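# Place bottles on ledges matching their cap colours

## Task

For every bottle, find the wall ledge whose label strip has the same colour as that bottle's cap, and stand the bottle upright on that ledge so that its entire base rests on the ledge.

## Robot and tools

Robot: two seven-joint arms, left_arm and right_arm, each ending in a two-finger gripper. The fingers point along the gripper's own +z axis and close along its y axis. end_effector_position is the point between the finger pads when they are shut, just under 1 cm behind the fingertips. While closing, the fingertips creep about 17 mm further along +z, mostly while the pads are still more than 70 mm apart.

Frame: all positions are in metres in one scene frame. Its origin lies on z = 0, under the midpoint between the two arm bases, which sit 0.70 m above it. +z is up, +x is forward (the direction both arms face), and left_arm is on the +y side. Image left and right do not match arm names. Quaternions are written w first (qw, qx, qy, qz). Reported hand positions and orientations can be off by a few centimetres, more when the arm reaches far.

The row: every command uses a row of 16 plain numbers, always both arms: left_arm x, y, z, qw, qx, qy, qz, opening, then right_arm x, y, z, qw, qx, qy, qz, opening. x, y, z and the quaternion are an absolute gripper pose in the scene frame, not an offset. Opening runs from -1 (closed) to +1 (fully open, 0.145 m). Closing fully takes at least about 0.5 s. A 0 in the opening slot is a real command, so to leave a gripper alone resend its current command.

execute_actions(actions, cameras): actions is a list of up to 15 actions; each action is a table of up to 15 rows, one row per 1/30 s control step, and a short table repeats its final row until 15 steps pass. An action is rejected for both arms if any target lies more than 0.6 m from that gripper's current position along any of the gripper's axes; if the first action fails this against the last reported state, or anything is malformed, the whole call is rejected. An empty actions list just reports state and images. To keep a gripper's orientation, repeat the same quaternion you chose rather than copying the drifted reported one. For an idle arm, keep sending the same full pose from the last result before it stopped, plus its desired opening.

move(target, speed, blend, opening_speed, blocking, cameras): drives each gripper in a straight line from its Hand target to the pose in target (one 16-number row, or a list of up to 15 rows, no 0.6 m limit). speed is m/s, 0.002 to 1.1, default 0.25; rotation is capped at twice that in rad/s; give one number or one per target. blend (m) rounds corners between listed targets. opening_speed (0.2 or more, per second on the -1..1 scale) ramps the fingers. Paths end together, take at least 0.5 s and are cut off after 10 s. Paths do not avoid obstacles or the other arm. Grippers lag and can overshoot the speed, especially with a nearly straight arm. A changed opening in a later target is applied only after everything comes to rest there. blocking=false returns after about 0.5 s while the move continues; a new move replaces a running one. The result adds a move: line: done, off_target, moving, held or fault, plus limits (paced = pose clipped, held = steps withheld). An arm not named is done (within 3 mm and 2 degrees). Neither done nor off_target tells you about contact.

wait(seconds 0 to 10, cameras): lets time pass holding last commands; a running move continues. stop(cameras): brakes a running move, needing some room. zoom_image(camera, region): camera is cam_high or cam_low; region [x0, y0, x1, y1] in pixels of the latest 896x504 image, at most 504 by 504. read_manual(section) only gives licence texts. finished_scene(scene) ends the current scene using its number from results; it cannot be undone, and the goal must hold without the robot.

Results: grip_measured is the measured opening on the command scale; the last Joint positions number per arm is the opening in metres. To hold something, command an opening clearly below grip_measured; more below means tighter, up to roughly 10 N per pad. Hand target is where each arm is actually being driven, often short of your command. Tool commands lists current gripper commands. Joint torques follow the joint order and include gravity; numbers 3 and 4 wrap at ±28 N m. Step readings list positions for execute_actions calls only. MOTOR HOT appears at 85 °C; at 100 °C an OVER-TEMPERATURE FAULT stops the arm for 30 to 60 s or more. Holding loads, stretched arms and pushing into unreachable poses heat motors.

Control: each step the commanded orientation is clipped to within 32 degrees of the measured one, and large gripper turns can swing the elbow. The clearance check may hold commands that bring arms close, but not gripper-to-gripper contact.

Avoid: knocking or placing objects outside the work area, dropping bottles or releasing them while moving, fast contacts and deep pushes past contact, any collision or squeeze between the two arms (including one gripper closing on the other's fingers), and arm faults. Loose objects may occasionally be nudged by outside disturbances.

Each tool is called after "Request:" by a JSON object that holds its "method" and its "body", one argument or row to a line.

## Session

Request:
{"method": "execute_actions", "body": {
  "actions": []
}}

Request:
{"method": "zoom_image", "body": {
  "camera": "cam_low",
  "region": [320, 120, 640, 400]
}}

Request:
{"method": "zoom_image", "body": {
  "camera": "cam_high",
  "region": [420, 180, 700, 440]
}}

Scene clock: 0.00 s.
left_arm: end_effector_position=(+0.2239, +0.1828, +0.6144) grip_measured=+1.00 end_effector_quat_wxyz=(-0.319, +0.395, -0.515, +0.691) | right_arm: end_effector_position=(+0.4009, -0.1655, +0.3728) grip_measured=+1.00 end_effector_quat_wxyz=(+0.260, +0.265, +0.837, +0.401)
Joint positions: left_arm=[-1.106 0.942 0.535 2.339 -0.48 -0.199 -0.367 0.145] | right_arm=[0.583 0.619 -0.841 0.925 -1.182 -0.496 -0.047 0.145]
Joint velocities: within noise
Joint torques (N m): no reading
Motor temperatures (°C): left_arm=[21 21 22 20 21 23 21] | right_arm=[20 22 22 19 20 19 21]
Hand target: left_arm +0.2239, +0.1828, +0.6144; -0.319, +0.395, -0.515, +0.691 | right_arm +0.4009, -0.1655, +0.3728; +0.260, +0.265, +0.837, +0.401
Tool commands: left_gripper/opening=+1.0 right_gripper/opening=+1.0

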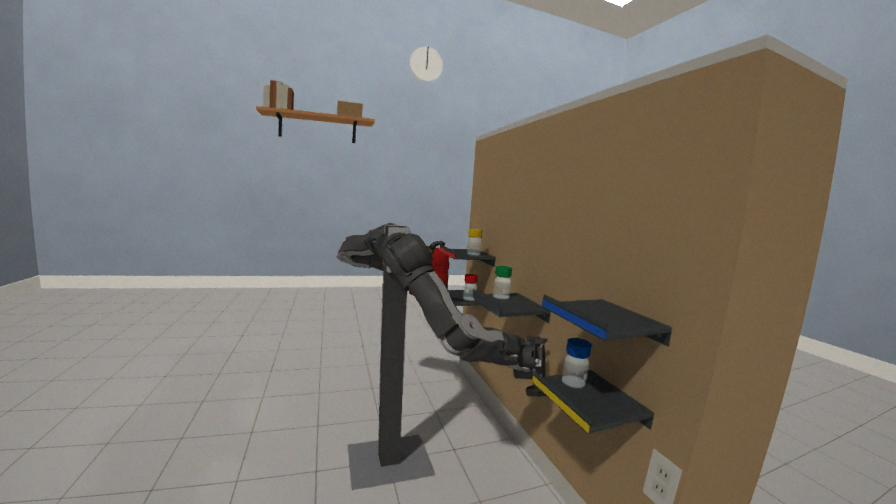

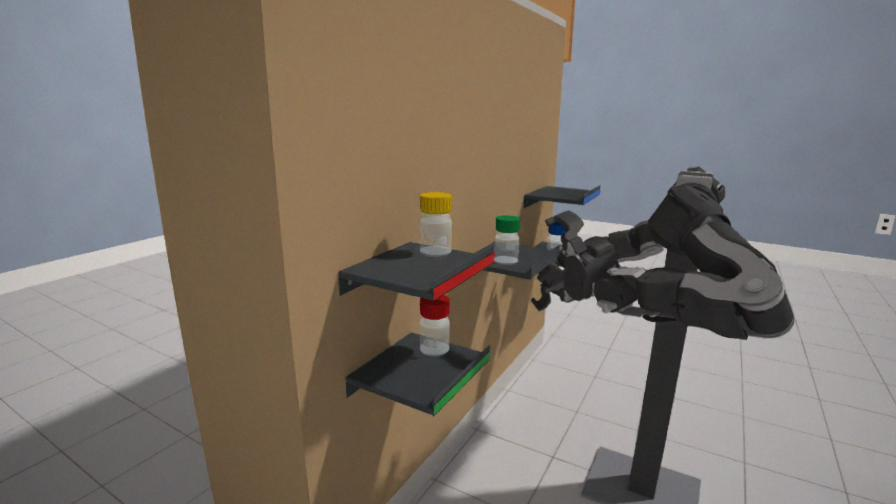

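Scaled by 1.575 from the camera's 896x504 image, which has a finer 1280x720 frame.

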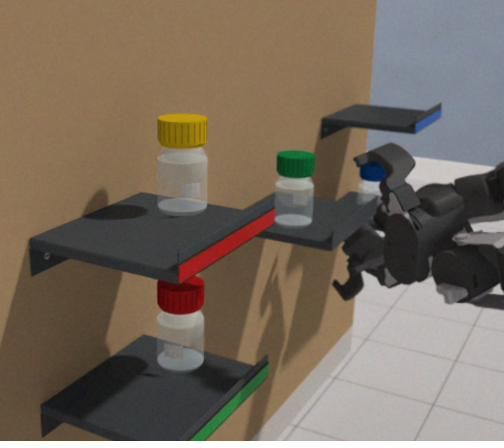

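Scaled by 1.800 from the camera's 896x504 image, which has a finer 1280x720 frame.

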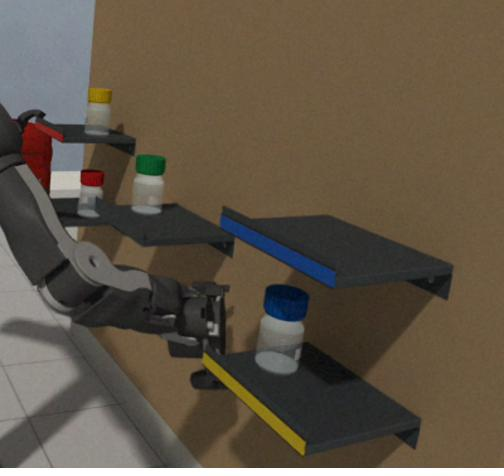

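Request:
{"method": "move", "body": {
  "target": [
    [0.22,0.20,0.40,0,0.866,0,0.5,0.2,0.30,-0.2,0.38,0,0.7071,0,0.7071,0.2],
    [0.20,0.20,0.19,0,0.966,0,0.259,0.2,0.28,-0.3,0.475,0.0923,0.701,-0.0923,0.701,0.2],
    [0.30,0.22,0.26,0,0.866,0,0.5,0.2,0.29,-0.335,0.475,0.0923,0.701,-0.0923,0.701,0.6]
  ],
  "speed": 0.3,
  "cameras": ["all"]
}}

Request:
{"method": "zoom_image", "body": {
  "camera": "cam_high",
  "region": [460, 280, 660, 440]
}}

Request:
{"method": "zoom_image", "body": {
  "camera": "cam_low",
  "region": [420, 160, 640, 310]
}}

Scene clock: 69.50 s.
left_arm: end_effector_position=(+0.3024, +0.2213, +0.2625) grip_measured=+0.20 end_effector_quat_wxyz=(-0.003, +0.864, +0.001, +0.503) | right_arm: end_effector_position=(+0.2899, -0.3342, +0.4747) grip_measured=+0.60 end_effector_quat_wxyz=(+0.093, +0.702, -0.093, +0.700)
Joint positions: left_arm=[0.011 0.342 -0.342 0.882 0.469 -0.228 -0.037 0.09] | right_arm=[-0.42 0.547 0.192 1.67 0.594 -0.23 -0.149 0.119]
Joint torques (N m): left_arm=[3.47 2.1 0.2 2.96 0.15 -0.65 0.25] | right_arm=[1.57 4.89 2.91 3.14 0.1 -0.55 0.14]
Hand target: left_arm +0.3001, +0.2200, +0.2601; +0.000, +0.866, +0.000, +0.500 | right_arm +0.2900, -0.3350, +0.4751; +0.092, +0.701, -0.092, +0.701
Off the commanded pose: left_arm 0.004 m, 1 deg | right_arm 0.001 m, 0 deg.
move: off_target (left_arm)

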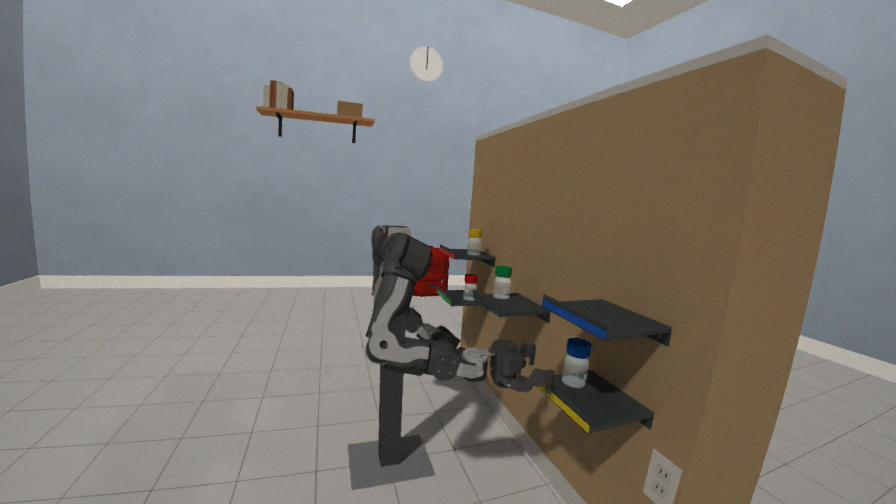

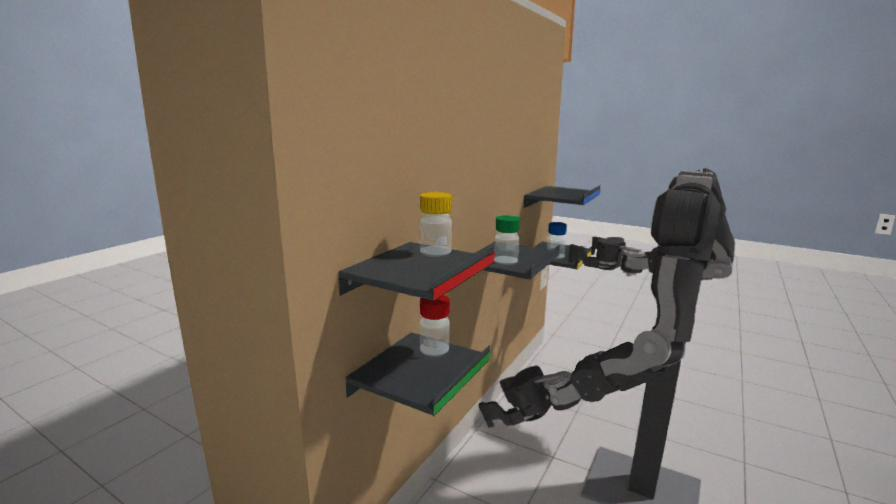

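Scaled by 2.520 from the camera's 896x504 image, which has a finer 1280x720 frame.

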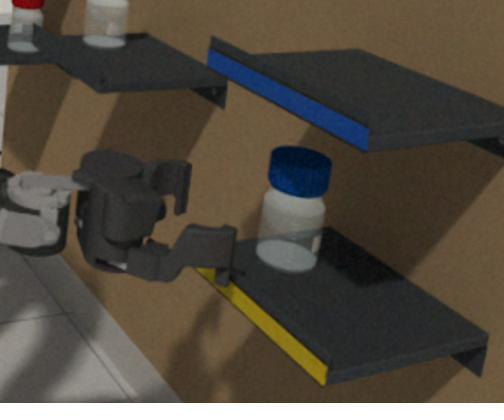

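Scaled by 2.291 from the camera's 896x504 image, which has a finer 1280x720 frame.

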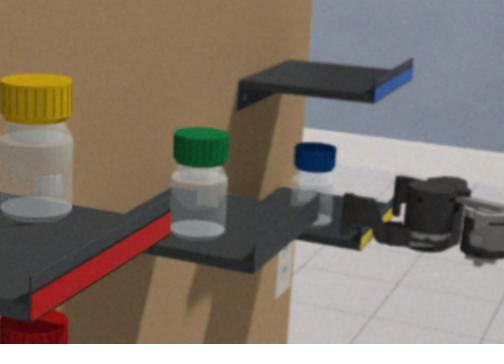

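Request:
{"method": "move", "body": {
  "target": [
    [0.32,0.22,0.45,0,0.7071,0,0.7071,0.2,0.376,-0.356,0.4745,0.0923,0.701,-0.0923,0.701,0.6]
  ],
  "speed": 0.16,
  "cameras": ["all"]
}}

Request:
{"method": "zoom_image", "body": {
  "camera": "cam_high",
  "region": [460, 280, 660, 440]
}}

Request:
{"method": "zoom_image", "body": {
  "camera": "cam_low",
  "region": [420, 160, 640, 310]
}}

Scene clock: 95.33 s.
left_arm: end_effector_position=(+0.3205, +0.2188, +0.4504) grip_measured=+0.20 end_effector_quat_wxyz=(+0.002, +0.706, -0.001, +0.708) | right_arm: end_effector_position=(+0.3517, -0.3428, +0.4733) grip_measured=+0.60 end_effector_quat_wxyz=(+0.064, +0.695, -0.053, +0.714)
Joint positions: left_arm=[-0.25 0.473 -0.149 1.626 0.428 -0.268 -0.158 0.09] | right_arm=[-0.089 0.573 0.107 1.363 0.58 -0.234 0.037 0.119]
Joint torques (N m): left_arm=[2.57 2.86 1.47 5.22 0.01 -0.63 -0.02] | right_arm=[25.54 0.59 -2.86 -5.23 -0.53 1.95 -2.86]
Hand target: left_arm +0.3200, +0.2199, +0.4500; +0.000, +0.707, +0.000, +0.707 | right_arm +0.3713, -0.3543, +0.4768; +0.090, +0.701, -0.090, +0.702
Off the commanded pose: left_arm 0.001 m, 0 deg | right_arm 0.028 m, 6 deg.
move: off_target (right_arm)

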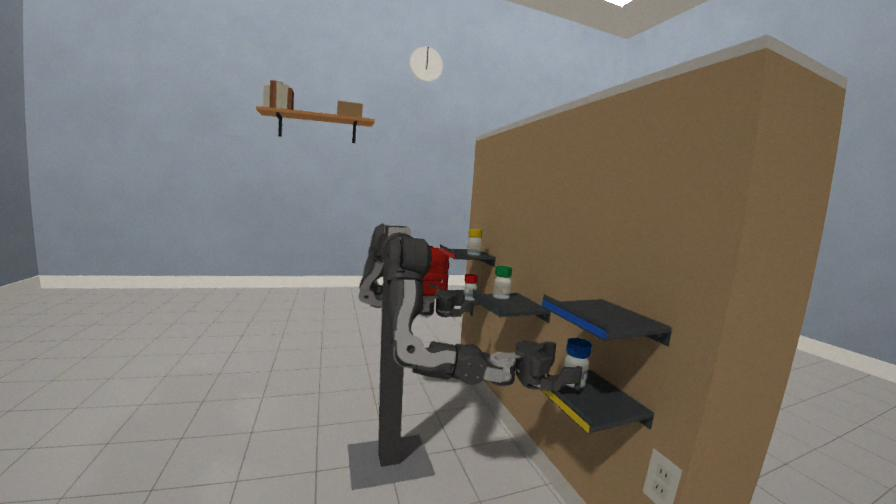

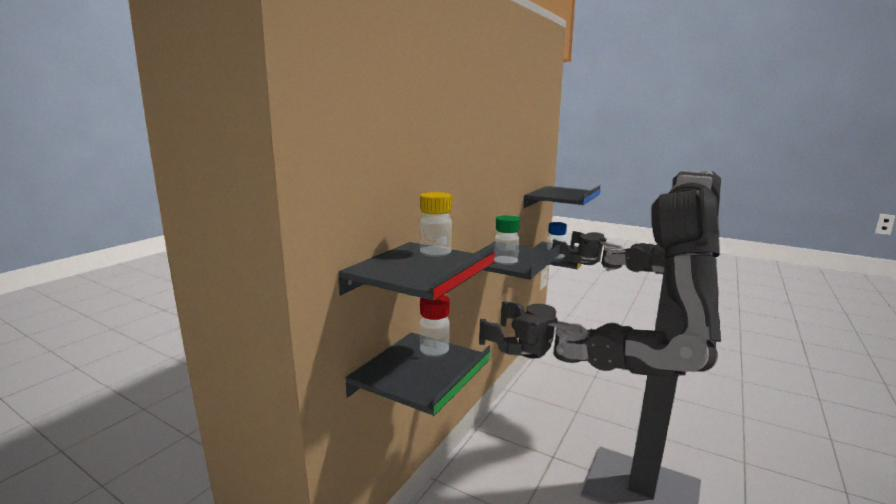

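Scaled by 2.520 from the camera's 896x504 image, which has a finer 1280x720 frame.

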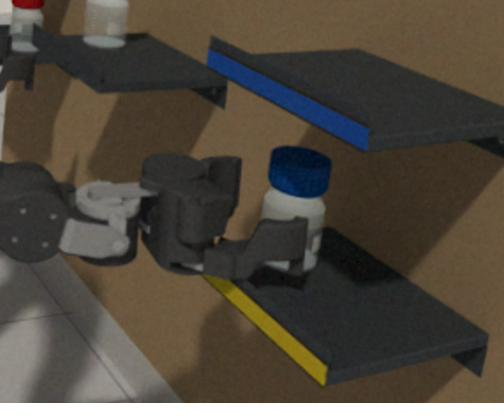

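Scaled by 2.291 from the camera's 896x504 image, which has a finer 1280x720 frame.

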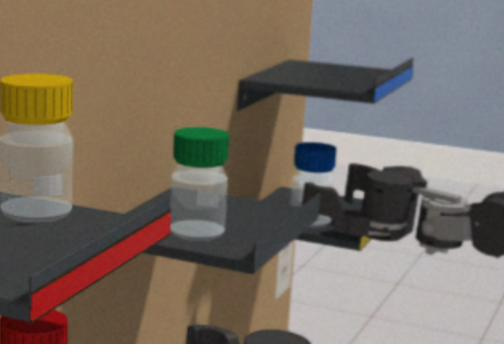

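Request:
{"method": "move", "body": {
  "target": [
    [0.32,0.22,0.45,0,0.7071,0,0.7071,0.2,0.33,-0.3437,0.476,0.0923,0.701,-0.0923,0.701,0.6],
    [0.315,0.22,0.5,0,0.7071,0,0.7071,0.2,0.31,-0.338,0.492,0.0923,0.701,-0.0923,0.701,0.6],
    [0.30,0.22,0.60,0,0.7071,0,0.7071,0.2,0.376,-0.356,0.492,0.0923,0.701,-0.0923,0.701,0.6]
  ],
  "speed": 0.1,
  "cameras": ["all"]
}}

Request:
{"method": "zoom_image", "body": {
  "camera": "cam_high",
  "region": [460, 280, 660, 440]
}}

Request:
{"method": "zoom_image", "body": {
  "camera": "cam_low",
  "region": [420, 160, 640, 310]
}}

Scene clock: 112.07 s.
left_arm: end_effector_position=(+0.3000, +0.2190, +0.6012) grip_measured=+0.20 end_effector_quat_wxyz=(+0.001, +0.705, -0.003, +0.709) | right_arm: end_effector_position=(+0.3760, -0.3574, +0.4941) grip_measured=+0.60 end_effector_quat_wxyz=(+0.094, +0.699, -0.096, +0.703)
Joint positions: left_arm=[-0.323 0.616 0.164 2.291 0.679 0.345 -0.297 0.09] | right_arm=[0.042 0.557 0.114 1.361 0.553 -0.083 -0.062 0.119]
Joint torques (N m): left_arm=[2.36 2.89 1.5 4.14 0.04 -0.53 -0.03] | right_arm=[3.57 5.37 1.43 3.36 0.03 -0.46 0.13]
Motor temperatures (°C): left_arm=[21 21 23 23 21 24 21] | right_arm=[51 23 22 21 20 23 28]
Hand target: left_arm +0.3000, +0.2200, +0.6000; +0.000, +0.707, +0.000, +0.707 | right_arm +0.3760, -0.3560, +0.4920; +0.092, +0.701, -0.092, +0.701
Off the commanded pose: left_arm 0.002 m, 0 deg | right_arm 0.003 m, 1 deg.
move: done

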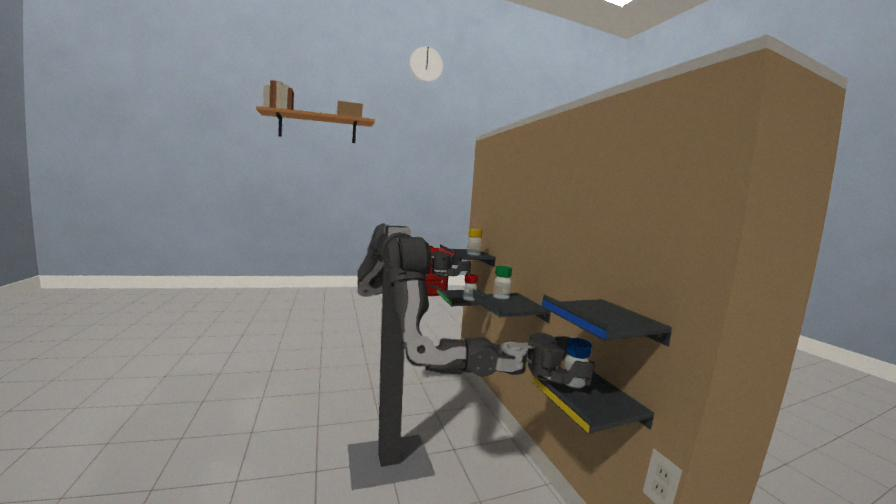

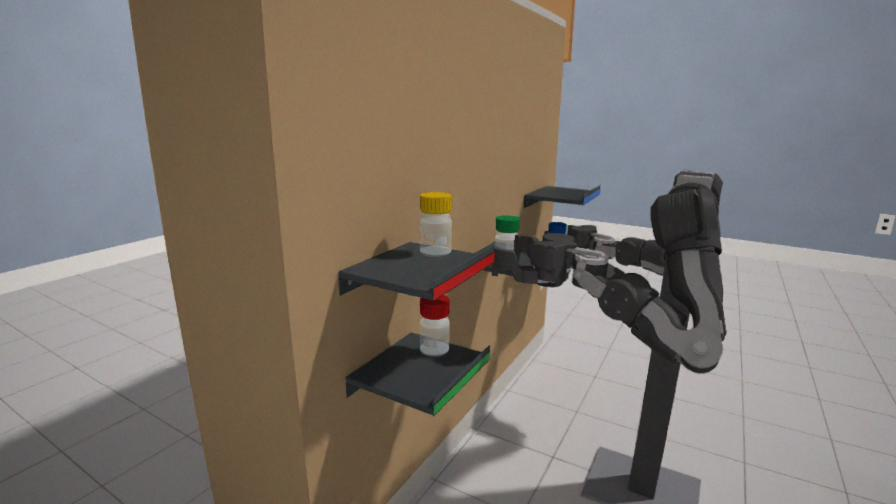

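Scaled by 2.520 from the camera's 896x504 image, which has a finer 1280x720 frame.

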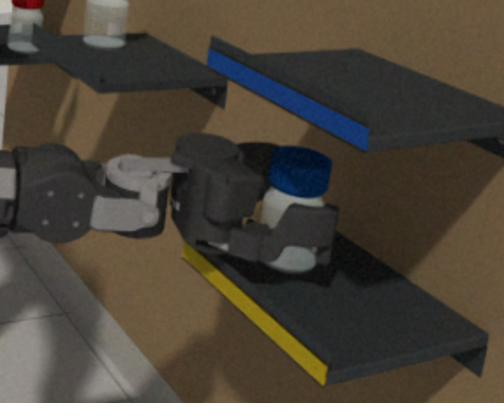

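Scaled by 2.291 from the camera's 896x504 image, which has a finer 1280x720 frame.

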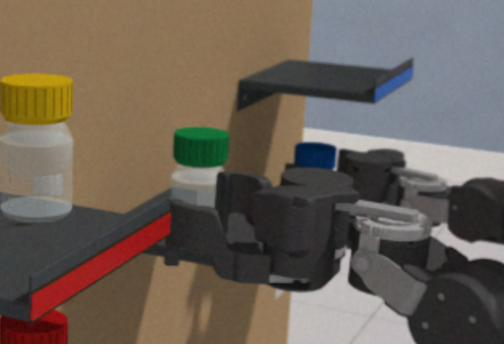

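Request:
{"method": "move", "body": {
  "target": [
    [0.29,0.325,0.677,0,0.7071,0,0.7071,0.6,0.376,-0.357,0.493,0.0923,0.701,-0.0923,0.701,-0.6],
    [0.30,0.351,0.677,0,0.7071,0,0.7071,0.6,0.376,-0.357,0.493,0.0923,0.701,-0.0923,0.701,-0.6]
  ],
  "speed": 0.2,
  "opening_speed": 1.2,
  "cameras": ["all"]
}}

Request:
{"method": "zoom_image", "body": {
  "camera": "cam_low",
  "region": [380, 160, 600, 310]
}}

Request:
{"method": "zoom_image", "body": {
  "camera": "cam_high",
  "region": [460, 280, 660, 440]
}}

Scene clock: 132.07 s.
left_arm: end_effector_position=(+0.2997, +0.3511, +0.6769) grip_measured=+0.60 end_effector_quat_wxyz=(-0.002, +0.707, +0.001, +0.707) | right_arm: end_effector_position=(+0.3761, -0.3575, +0.4946) grip_measured=-0.26 end_effector_quat_wxyz=(+0.093, +0.699, -0.094, +0.703)
Joint positions: left_arm=[-0.171 0.776 0.805 1.974 0.879 0.675 0.252 0.119] | right_arm=[0.042 0.56 0.114 1.361 0.552 -0.083 -0.058 0.056]
Joint torques (N m): left_arm=[3.2 6.79 1.69 2.22 0.29 -0.66 0.23] | right_arm=[3.44 5.53 1.85 3.51 0.12 -0.38 0.11]
Motor temperatures (°C): left_arm=[21 22 23 22 22 25 22] | right_arm=[31 23 22 21 20 21 24]
Hand target: left_arm +0.3000, +0.3510, +0.6769; +0.000, +0.707, +0.000, +0.707 | right_arm +0.3760, -0.3570, +0.4930; +0.092, +0.701, -0.092, +0.701
Off the commanded pose: left_arm 0.000 m, 0 deg | right_arm 0.002 m, 0 deg.
move: done

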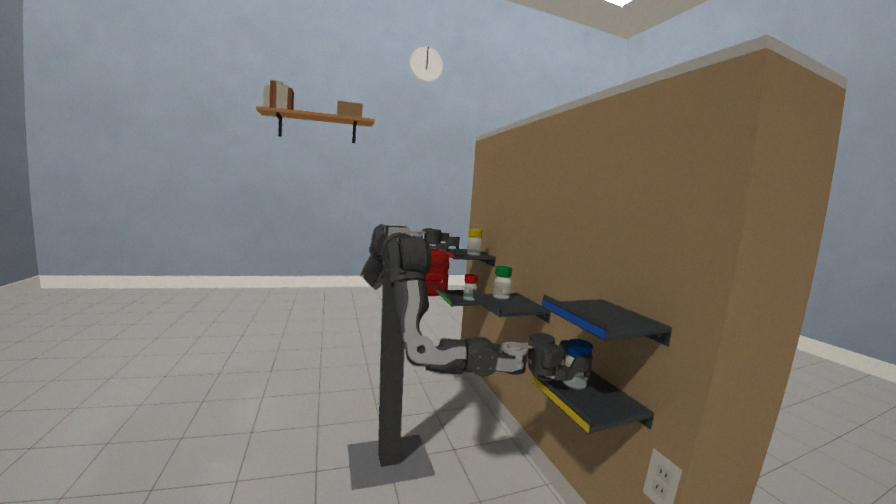

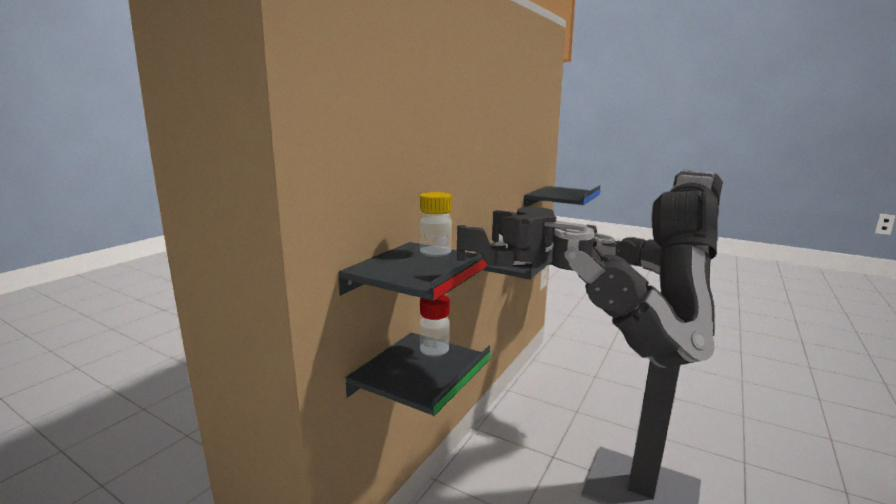

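Scaled by 2.291 from the camera's 896x504 image, which has a finer 1280x720 frame.

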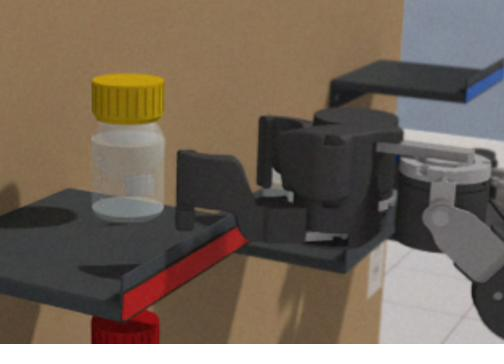

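Scaled by 2.520 from the camera's 896x504 image, which has a finer 1280x720 frame.

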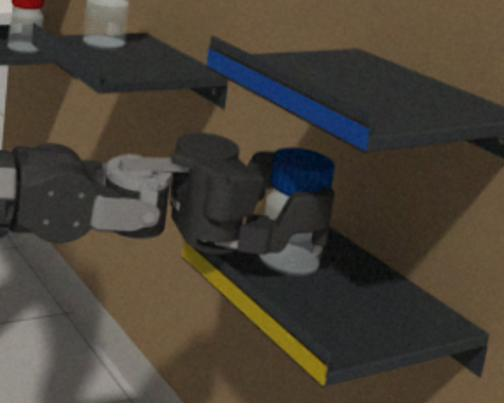

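Request:
{"method": "move", "body": {
  "target": [
    [0.379,0.352,0.684,0,0.7071,0,0.7071,0.6,0.376,-0.357,0.535,0.0923,0.701,-0.0923,0.701,-0.6],
    [0.379,0.352,0.684,0,0.7071,0,0.7071,-0.6,0.36,-0.215,0.545,0.0,0.7071,0,0.7071,-0.6]
  ],
  "speed": [0.1,0.2],
  "opening_speed": 1.2,
  "cameras": ["all"]
}}

Request:
{"method": "zoom_image", "body": {
  "camera": "cam_low",
  "region": [380, 160, 600, 310]
}}

Request:
{"method": "zoom_image", "body": {
  "camera": "cam_high",
  "region": [460, 240, 660, 400]
}}

Scene clock: 156.80 s.
left_arm: end_effector_position=(+0.3785, +0.3508, +0.6858) grip_measured=-0.27 end_effector_quat_wxyz=(+0.001, +0.706, -0.003, +0.709) | right_arm: end_effector_position=(+0.3599, -0.2134, +0.5429) grip_measured=-0.26 end_effector_quat_wxyz=(-0.004, +0.710, +0.002, +0.704)
Joint positions: left_arm=[0.294 0.869 0.341 1.67 0.808 0.609 0.177 0.056] | right_arm=[-0.058 0.476 -0.05 1.886 0.486 0.207 -0.182 0.056]
Joint torques (N m): left_arm=[5.92 5.95 1.74 2.54 0.16 -0.64 -0.01] | right_arm=[3.55 2.86 2.62 4.22 -0.09 -0.56 -0.11]
Hand target: left_arm +0.3790, +0.3519, +0.6840; +0.000, +0.707, +0.000, +0.707 | right_arm +0.3600, -0.2149, +0.5450; +0.000, +0.707, +0.000, +0.707
Off the commanded pose: left_arm 0.002 m, 0 deg | right_arm 0.003 m, 1 deg.
move: done

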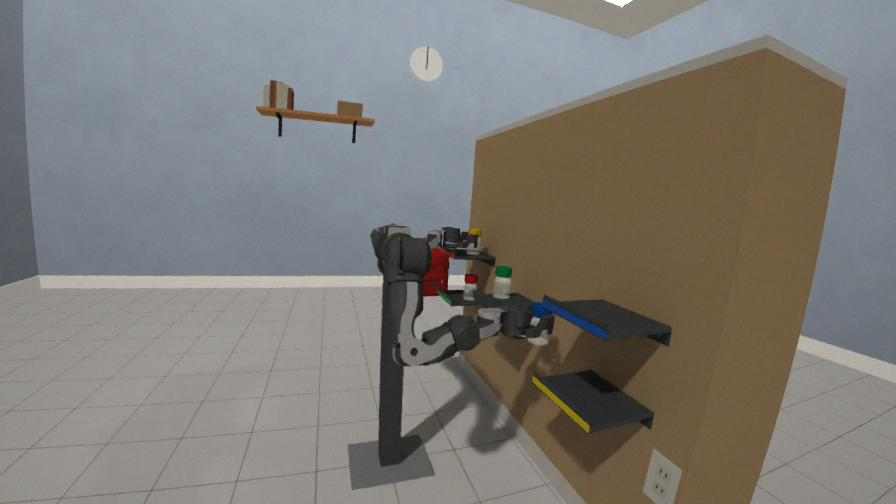

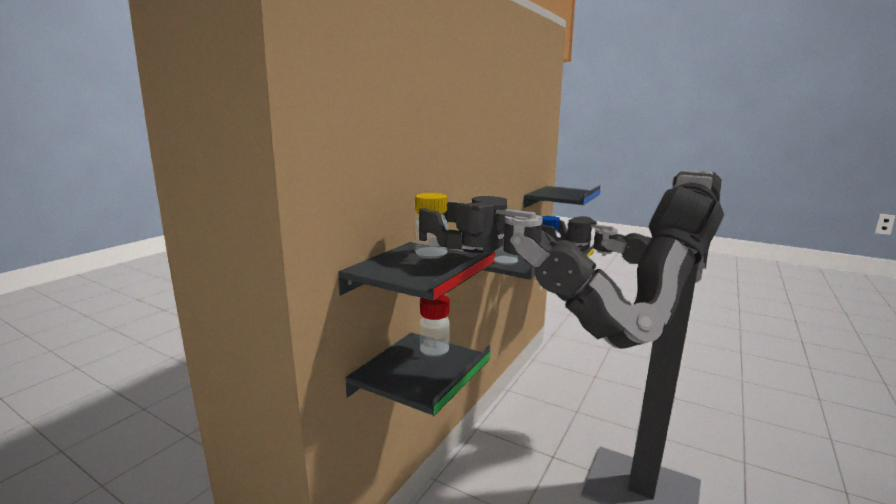

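Scaled by 2.291 from the camera's 896x504 image, which has a finer 1280x720 frame.

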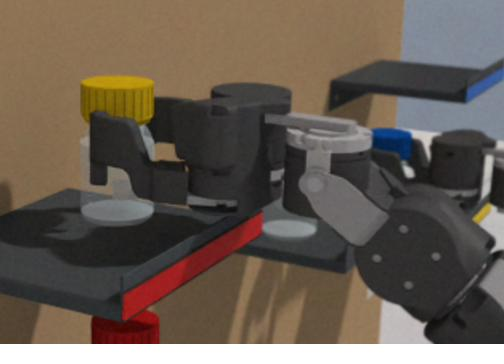

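Scaled by 2.520 from the camera's 896x504 image, which has a finer 1280x720 frame.

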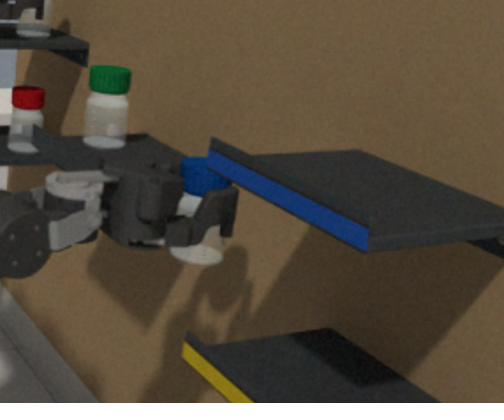

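Request:
{"method": "move", "body": {
  "target": [
    [0.379,0.352,0.74,0,0.7071,0,0.7071,-0.6,0.36,-0.215,0.735,0,0.7071,0,0.7071,-0.6],
    [0.379,0.22,0.74,0.0616,0.7044,-0.0616,0.7044,-0.6,0.36,-0.40,0.735,0.0616,0.7044,-0.0616,0.7044,-0.6],
    [0.379,0.05,0.74,0.1228,0.6964,-0.1228,0.6964,-0.6,0.372,-0.40,0.73,0.0616,0.7044,-0.0616,0.7044,-0.6],
    [0.378,-0.07,0.74,0.1228,0.6964,-0.1228,0.6964,-0.6,0.372,-0.40,0.715,0.0616,0.7044,-0.0616,0.7044,-0.6],
    [0.378,-0.07,0.61,0.1228,0.6964,-0.1228,0.6964,-0.6,0.372,-0.40,0.705,0.0616,0.7044,-0.0616,0.7044,-0.6]
  ],
  "speed": [0.12,0.18,0.18,0.18,0.12],
  "blend": [0.02,0.03,0.03,0.02,0],
  "cameras": ["all"]
}}

Request:
{"method": "zoom_image", "body": {
  "camera": "cam_low",
  "region": [420, 160, 640, 310]
}}

Request:
{"method": "zoom_image", "body": {
  "camera": "cam_high",
  "region": [460, 220, 690, 370]
}}

Scene clock: 186.63 s.
left_arm: end_effector_position=(+0.3778, -0.0695, +0.6079) grip_measured=-0.27 end_effector_quat_wxyz=(+0.121, +0.700, -0.122, +0.693) | right_arm: end_effector_position=(+0.3727, -0.4003, +0.7003) grip_measured=-0.26 end_effector_quat_wxyz=(+0.062, +0.711, -0.063, +0.697)
Joint positions: left_arm=[0.824 0.134 -1.146 1.668 0.837 0.294 -0.912 0.056] | right_arm=[0.216 1.14 0.262 1.598 1.113 0.484 -0.084 0.056]
Joint torques (N m): left_arm=[8.93 -1.78 2.04 3.55 -0.5 -0.71 0.21] | right_arm=[3.84 7.21 5.68 2.58 0.01 -0.79 0.15]
Motor temperatures (°C): left_arm=[23 23 23 22 21 24 21] | right_arm=[26 23 23 21 20 21 23]
Hand target: left_arm +0.3780, -0.0700, +0.6101; +0.123, +0.696, -0.123, +0.696 | right_arm +0.3720, -0.4000, +0.7050; +0.062, +0.704, -0.062, +0.704
Off the commanded pose: left_arm 0.002 m, 1 deg | right_arm 0.005 m, 1 deg.
move: off_target (right_arm)

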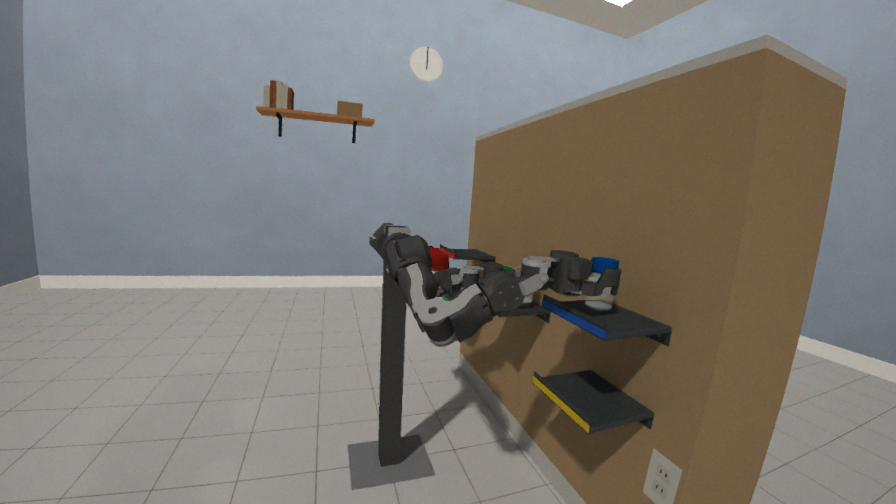

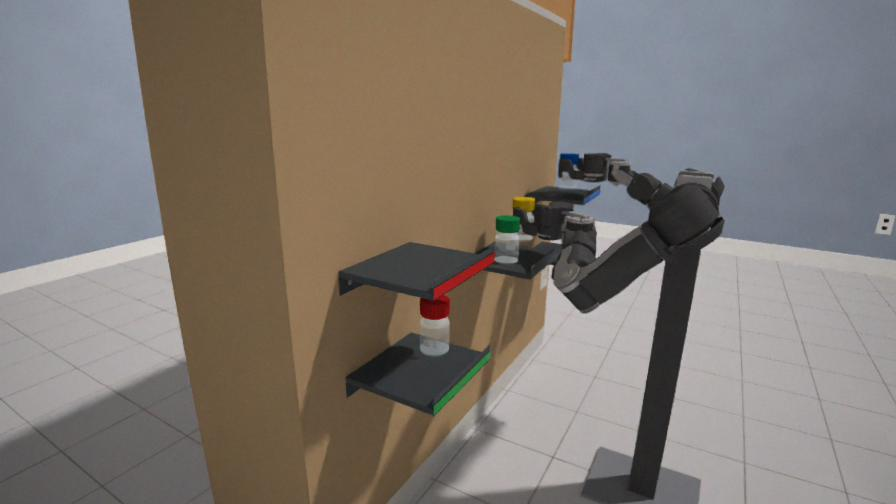

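Scaled by 2.291 from the camera's 896x504 image, which has a finer 1280x720 frame.

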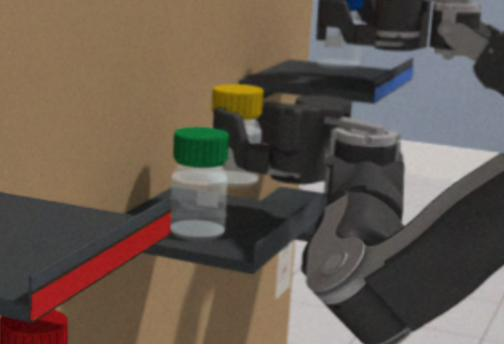

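Scaled by 2.191 from the camera's 896x504 image, which has a finer 1280x720 frame.

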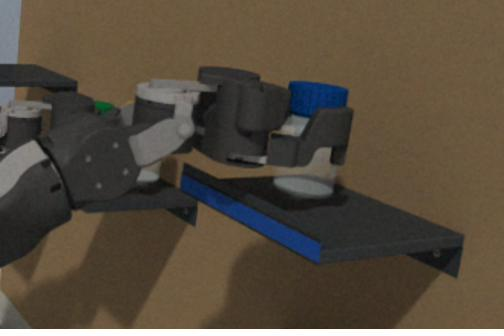

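Request:
{"method": "move", "body": {
  "target": [0.378,-0.07,0.586,0.1228,0.6964,-0.1228,0.6964,-0.6,0.372,-0.40,0.690,0.0616,0.7044,-0.0616,0.7044,-0.6],
  "speed": 0.04,
  "cameras": []
}}

Request:
{"method": "zoom_image", "body": {
  "camera": "cam_low",
  "region": [440, 140, 640, 290]
}}

Request:
{"method": "zoom_image", "body": {
  "camera": "cam_high",
  "region": [460, 220, 690, 370]
}}

Scene clock: 195.10 s.
left_arm: end_effector_position=(+0.3779, -0.0699, +0.5863) grip_measured=-0.27 end_effector_quat_wxyz=(+0.122, +0.699, -0.122, +0.694) | right_arm: end_effector_position=(+0.3725, -0.4003, +0.6867) grip_measured=-0.26 end_effector_quat_wxyz=(+0.063, +0.710, -0.063, +0.699)
Joint positions: left_arm=[0.795 0.147 -1.196 1.619 0.805 0.203 -0.893 0.056] | right_arm=[0.161 1.116 0.275 1.599 1.09 0.434 -0.074 0.056]
Joint torques (N m): left_arm=[8 -1.49 1.73 3.29 -0.49 -0.71 0.2] | right_arm=[3.6 7.08 5.3 2.45 0.03 -0.74 0.15]
Hand target: left_arm +0.3780, -0.0700, +0.5861; +0.123, +0.696, -0.123, +0.696 | right_arm +0.3720, -0.4000, +0.6899; +0.062, +0.705, -0.062, +0.704
Off the commanded pose: left_arm 0.000 m, 0 deg | right_arm 0.003 m, 1 deg.
move: done
No camera images: "cameras" was empty.

Scaled by 2.520 from the camera's 896x504 image, which has a finer 1280x720 frame.

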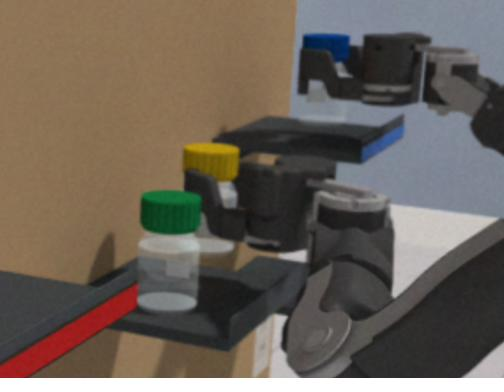

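Scaled by 2.191 from the camera's 896x504 image, which has a finer 1280x720 frame.

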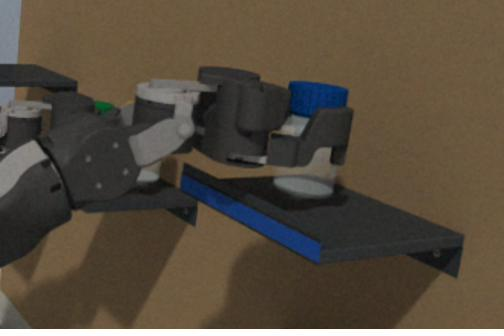

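Request:
{"method": "move", "body": {
  "target": [0.378,-0.07,0.576,0.1228,0.6964,-0.1228,0.6964,-0.6,0.372,-0.40,0.680,0.0616,0.7044,-0.0616,0.7044,-0.6],
  "speed": 0.035,
  "cameras": ["all"]
}}

Request:
{"method": "zoom_image", "body": {
  "camera": "cam_low",
  "region": [440, 140, 640, 290]
}}

Request:
{"method": "zoom_image", "body": {
  "camera": "cam_high",
  "region": [460, 220, 690, 370]
}}

Scene clock: 201.77 s.
left_arm: end_effector_position=(+0.3783, -0.0700, +0.5833) grip_measured=-0.27 end_effector_quat_wxyz=(+0.124, +0.690, -0.118, +0.703) | right_arm: end_effector_position=(+0.3717, -0.4002, +0.6860) grip_measured=-0.26 end_effector_quat_wxyz=(+0.063, +0.696, -0.061, +0.712)
Joint positions: left_arm=[0.791 0.15 -1.215 1.6 0.782 0.155 -0.889 0.056] | right_arm=[0.123 1.118 0.279 1.6 1.095 0.364 -0.073 0.056]
Joint torques (N m): left_arm=[6.26 -1.07 1.22 2.41 -0.14 -0.41 0.27] | right_arm=[2.41 7.53 3.22 1.74 0.11 -0.11 0.02]
Hand target: left_arm +0.3779, -0.0699, +0.5759; +0.123, +0.696, -0.123, +0.696 | right_arm +0.3720, -0.4000, +0.6801; +0.062, +0.704, -0.062, +0.705
Off the commanded pose: left_arm 0.007 m, 1 deg | right_arm 0.006 m, 1 deg.
move: off_target (left_arm, right_arm)

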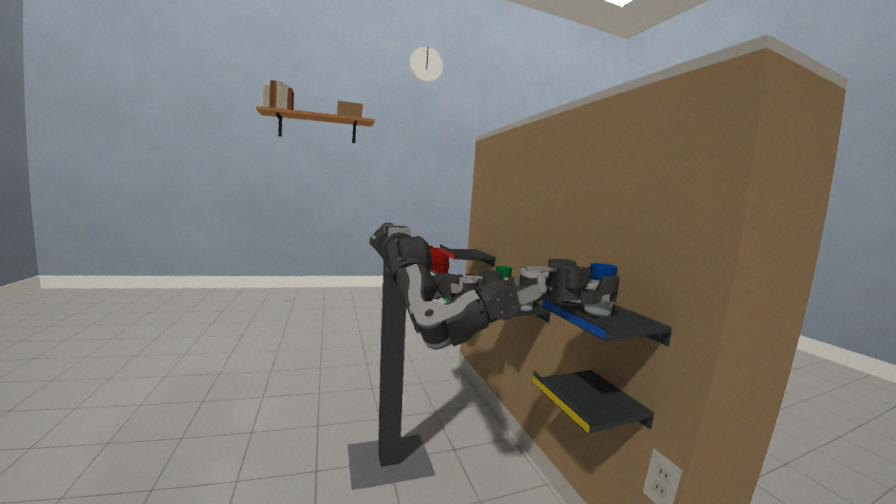

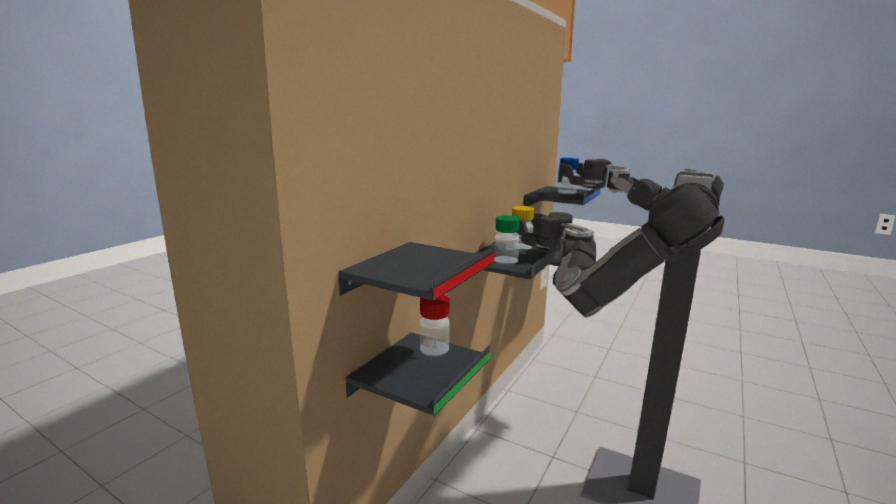

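Scaled by 2.520 from the camera's 896x504 image, which has a finer 1280x720 frame.

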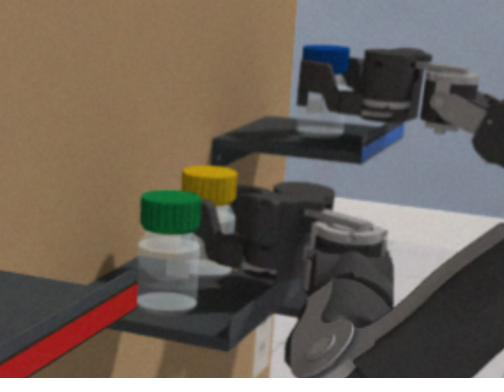

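Scaled by 2.191 from the camera's 896x504 image, which has a finer 1280x720 frame.

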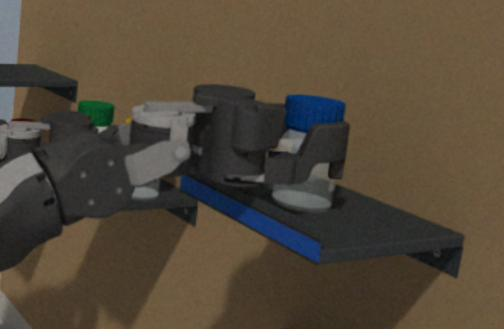

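Request:
{"method": "move", "body": {
  "target": [
    [0.378,-0.07,0.584,0.1228,0.6964,-0.1228,0.6964,0.2,0.372,-0.40,0.688,0.0616,0.7044,-0.0616,0.7044,0.3],
    [0.270,-0.031,0.588,0.1228,0.6964,-0.1228,0.6964,0.2,0.264,-0.381,0.695,0.0616,0.7044,-0.0616,0.7044,0.3]
  ],
  "speed": [0.05,0.15],
  "opening_speed": 0.9,
  "cameras": ["all"]
}}

Request:
{"method": "zoom_image", "body": {
  "camera": "cam_low",
  "region": [440, 140, 640, 290]
}}

Request:
{"method": "zoom_image", "body": {
  "camera": "cam_high",
  "region": [460, 220, 690, 370]
}}

Scene clock: 226.53 s.
left_arm: end_effector_position=(+0.2696, -0.0320, +0.5890) grip_measured=+0.20 end_effector_quat_wxyz=(+0.127, +0.695, -0.123, +0.697) | right_arm: end_effector_position=(+0.2639, -0.3818, +0.6950) grip_measured=+0.30 end_effector_quat_wxyz=(+0.063, +0.703, -0.064, +0.705)
Joint positions: left_arm=[0.546 0.353 -1.326 2.166 0.651 0.317 -1.17 0.09] | right_arm=[-0.489 0.847 1.066 2.062 1.125 0.623 0.017 0.098]
Joint torques (N m): left_arm=[4.68 -0.86 1.51 3.92 -0.36 -0.22 -0.04] | right_arm=[0.91 6.5 3.52 1.69 0.19 -0.32 0.14]
Hand target: left_arm +0.2700, -0.0310, +0.5880; +0.123, +0.696, -0.123, +0.696 | right_arm +0.2640, -0.3810, +0.6949; +0.062, +0.704, -0.062, +0.704
Off the commanded pose: left_arm 0.002 m, 0 deg | right_arm 0.001 m, 0 deg.
move: done

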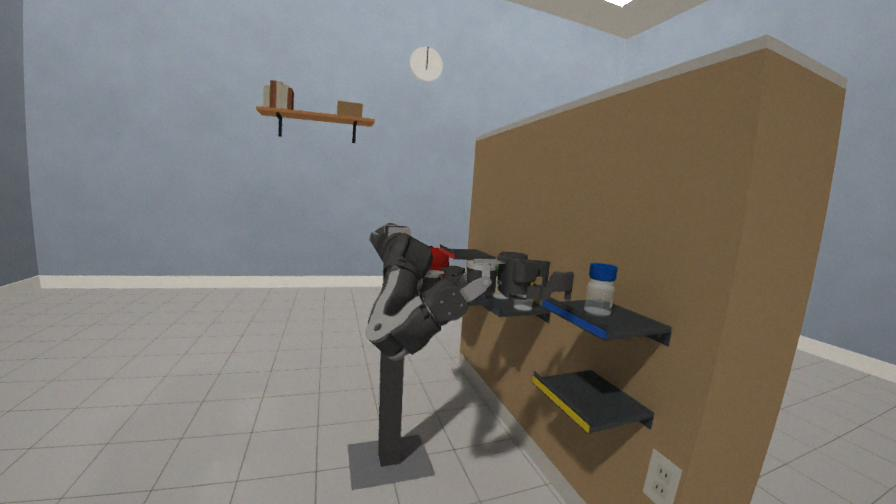

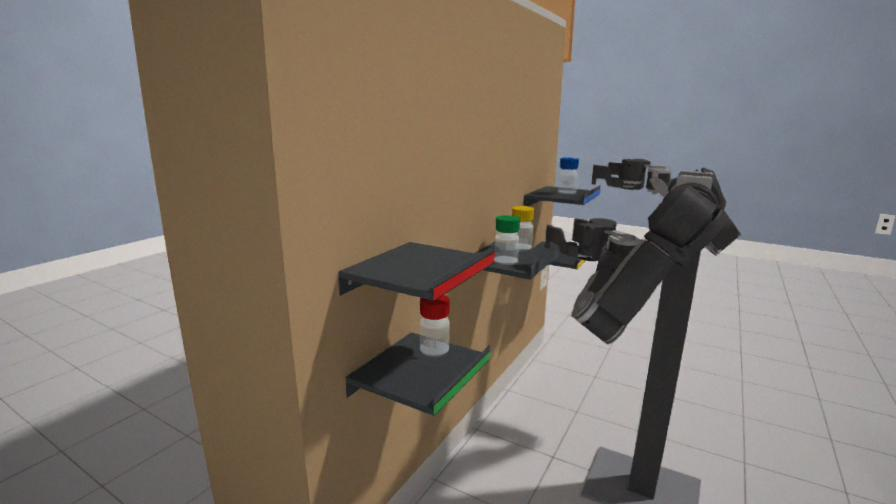

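Scaled by 2.520 from the camera's 896x504 image, which has a finer 1280x720 frame.

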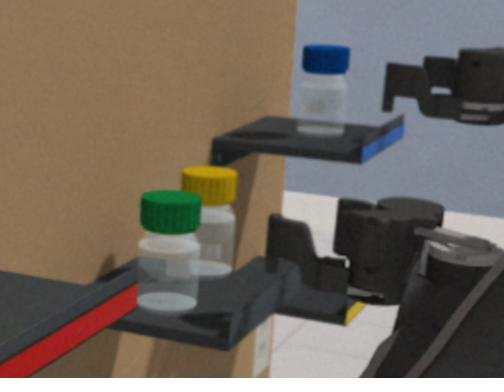

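Scaled by 2.191 from the camera's 896x504 image, which has a finer 1280x720 frame.

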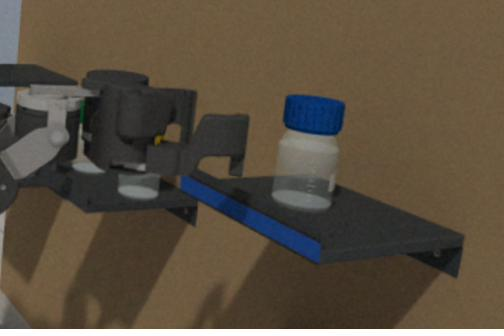

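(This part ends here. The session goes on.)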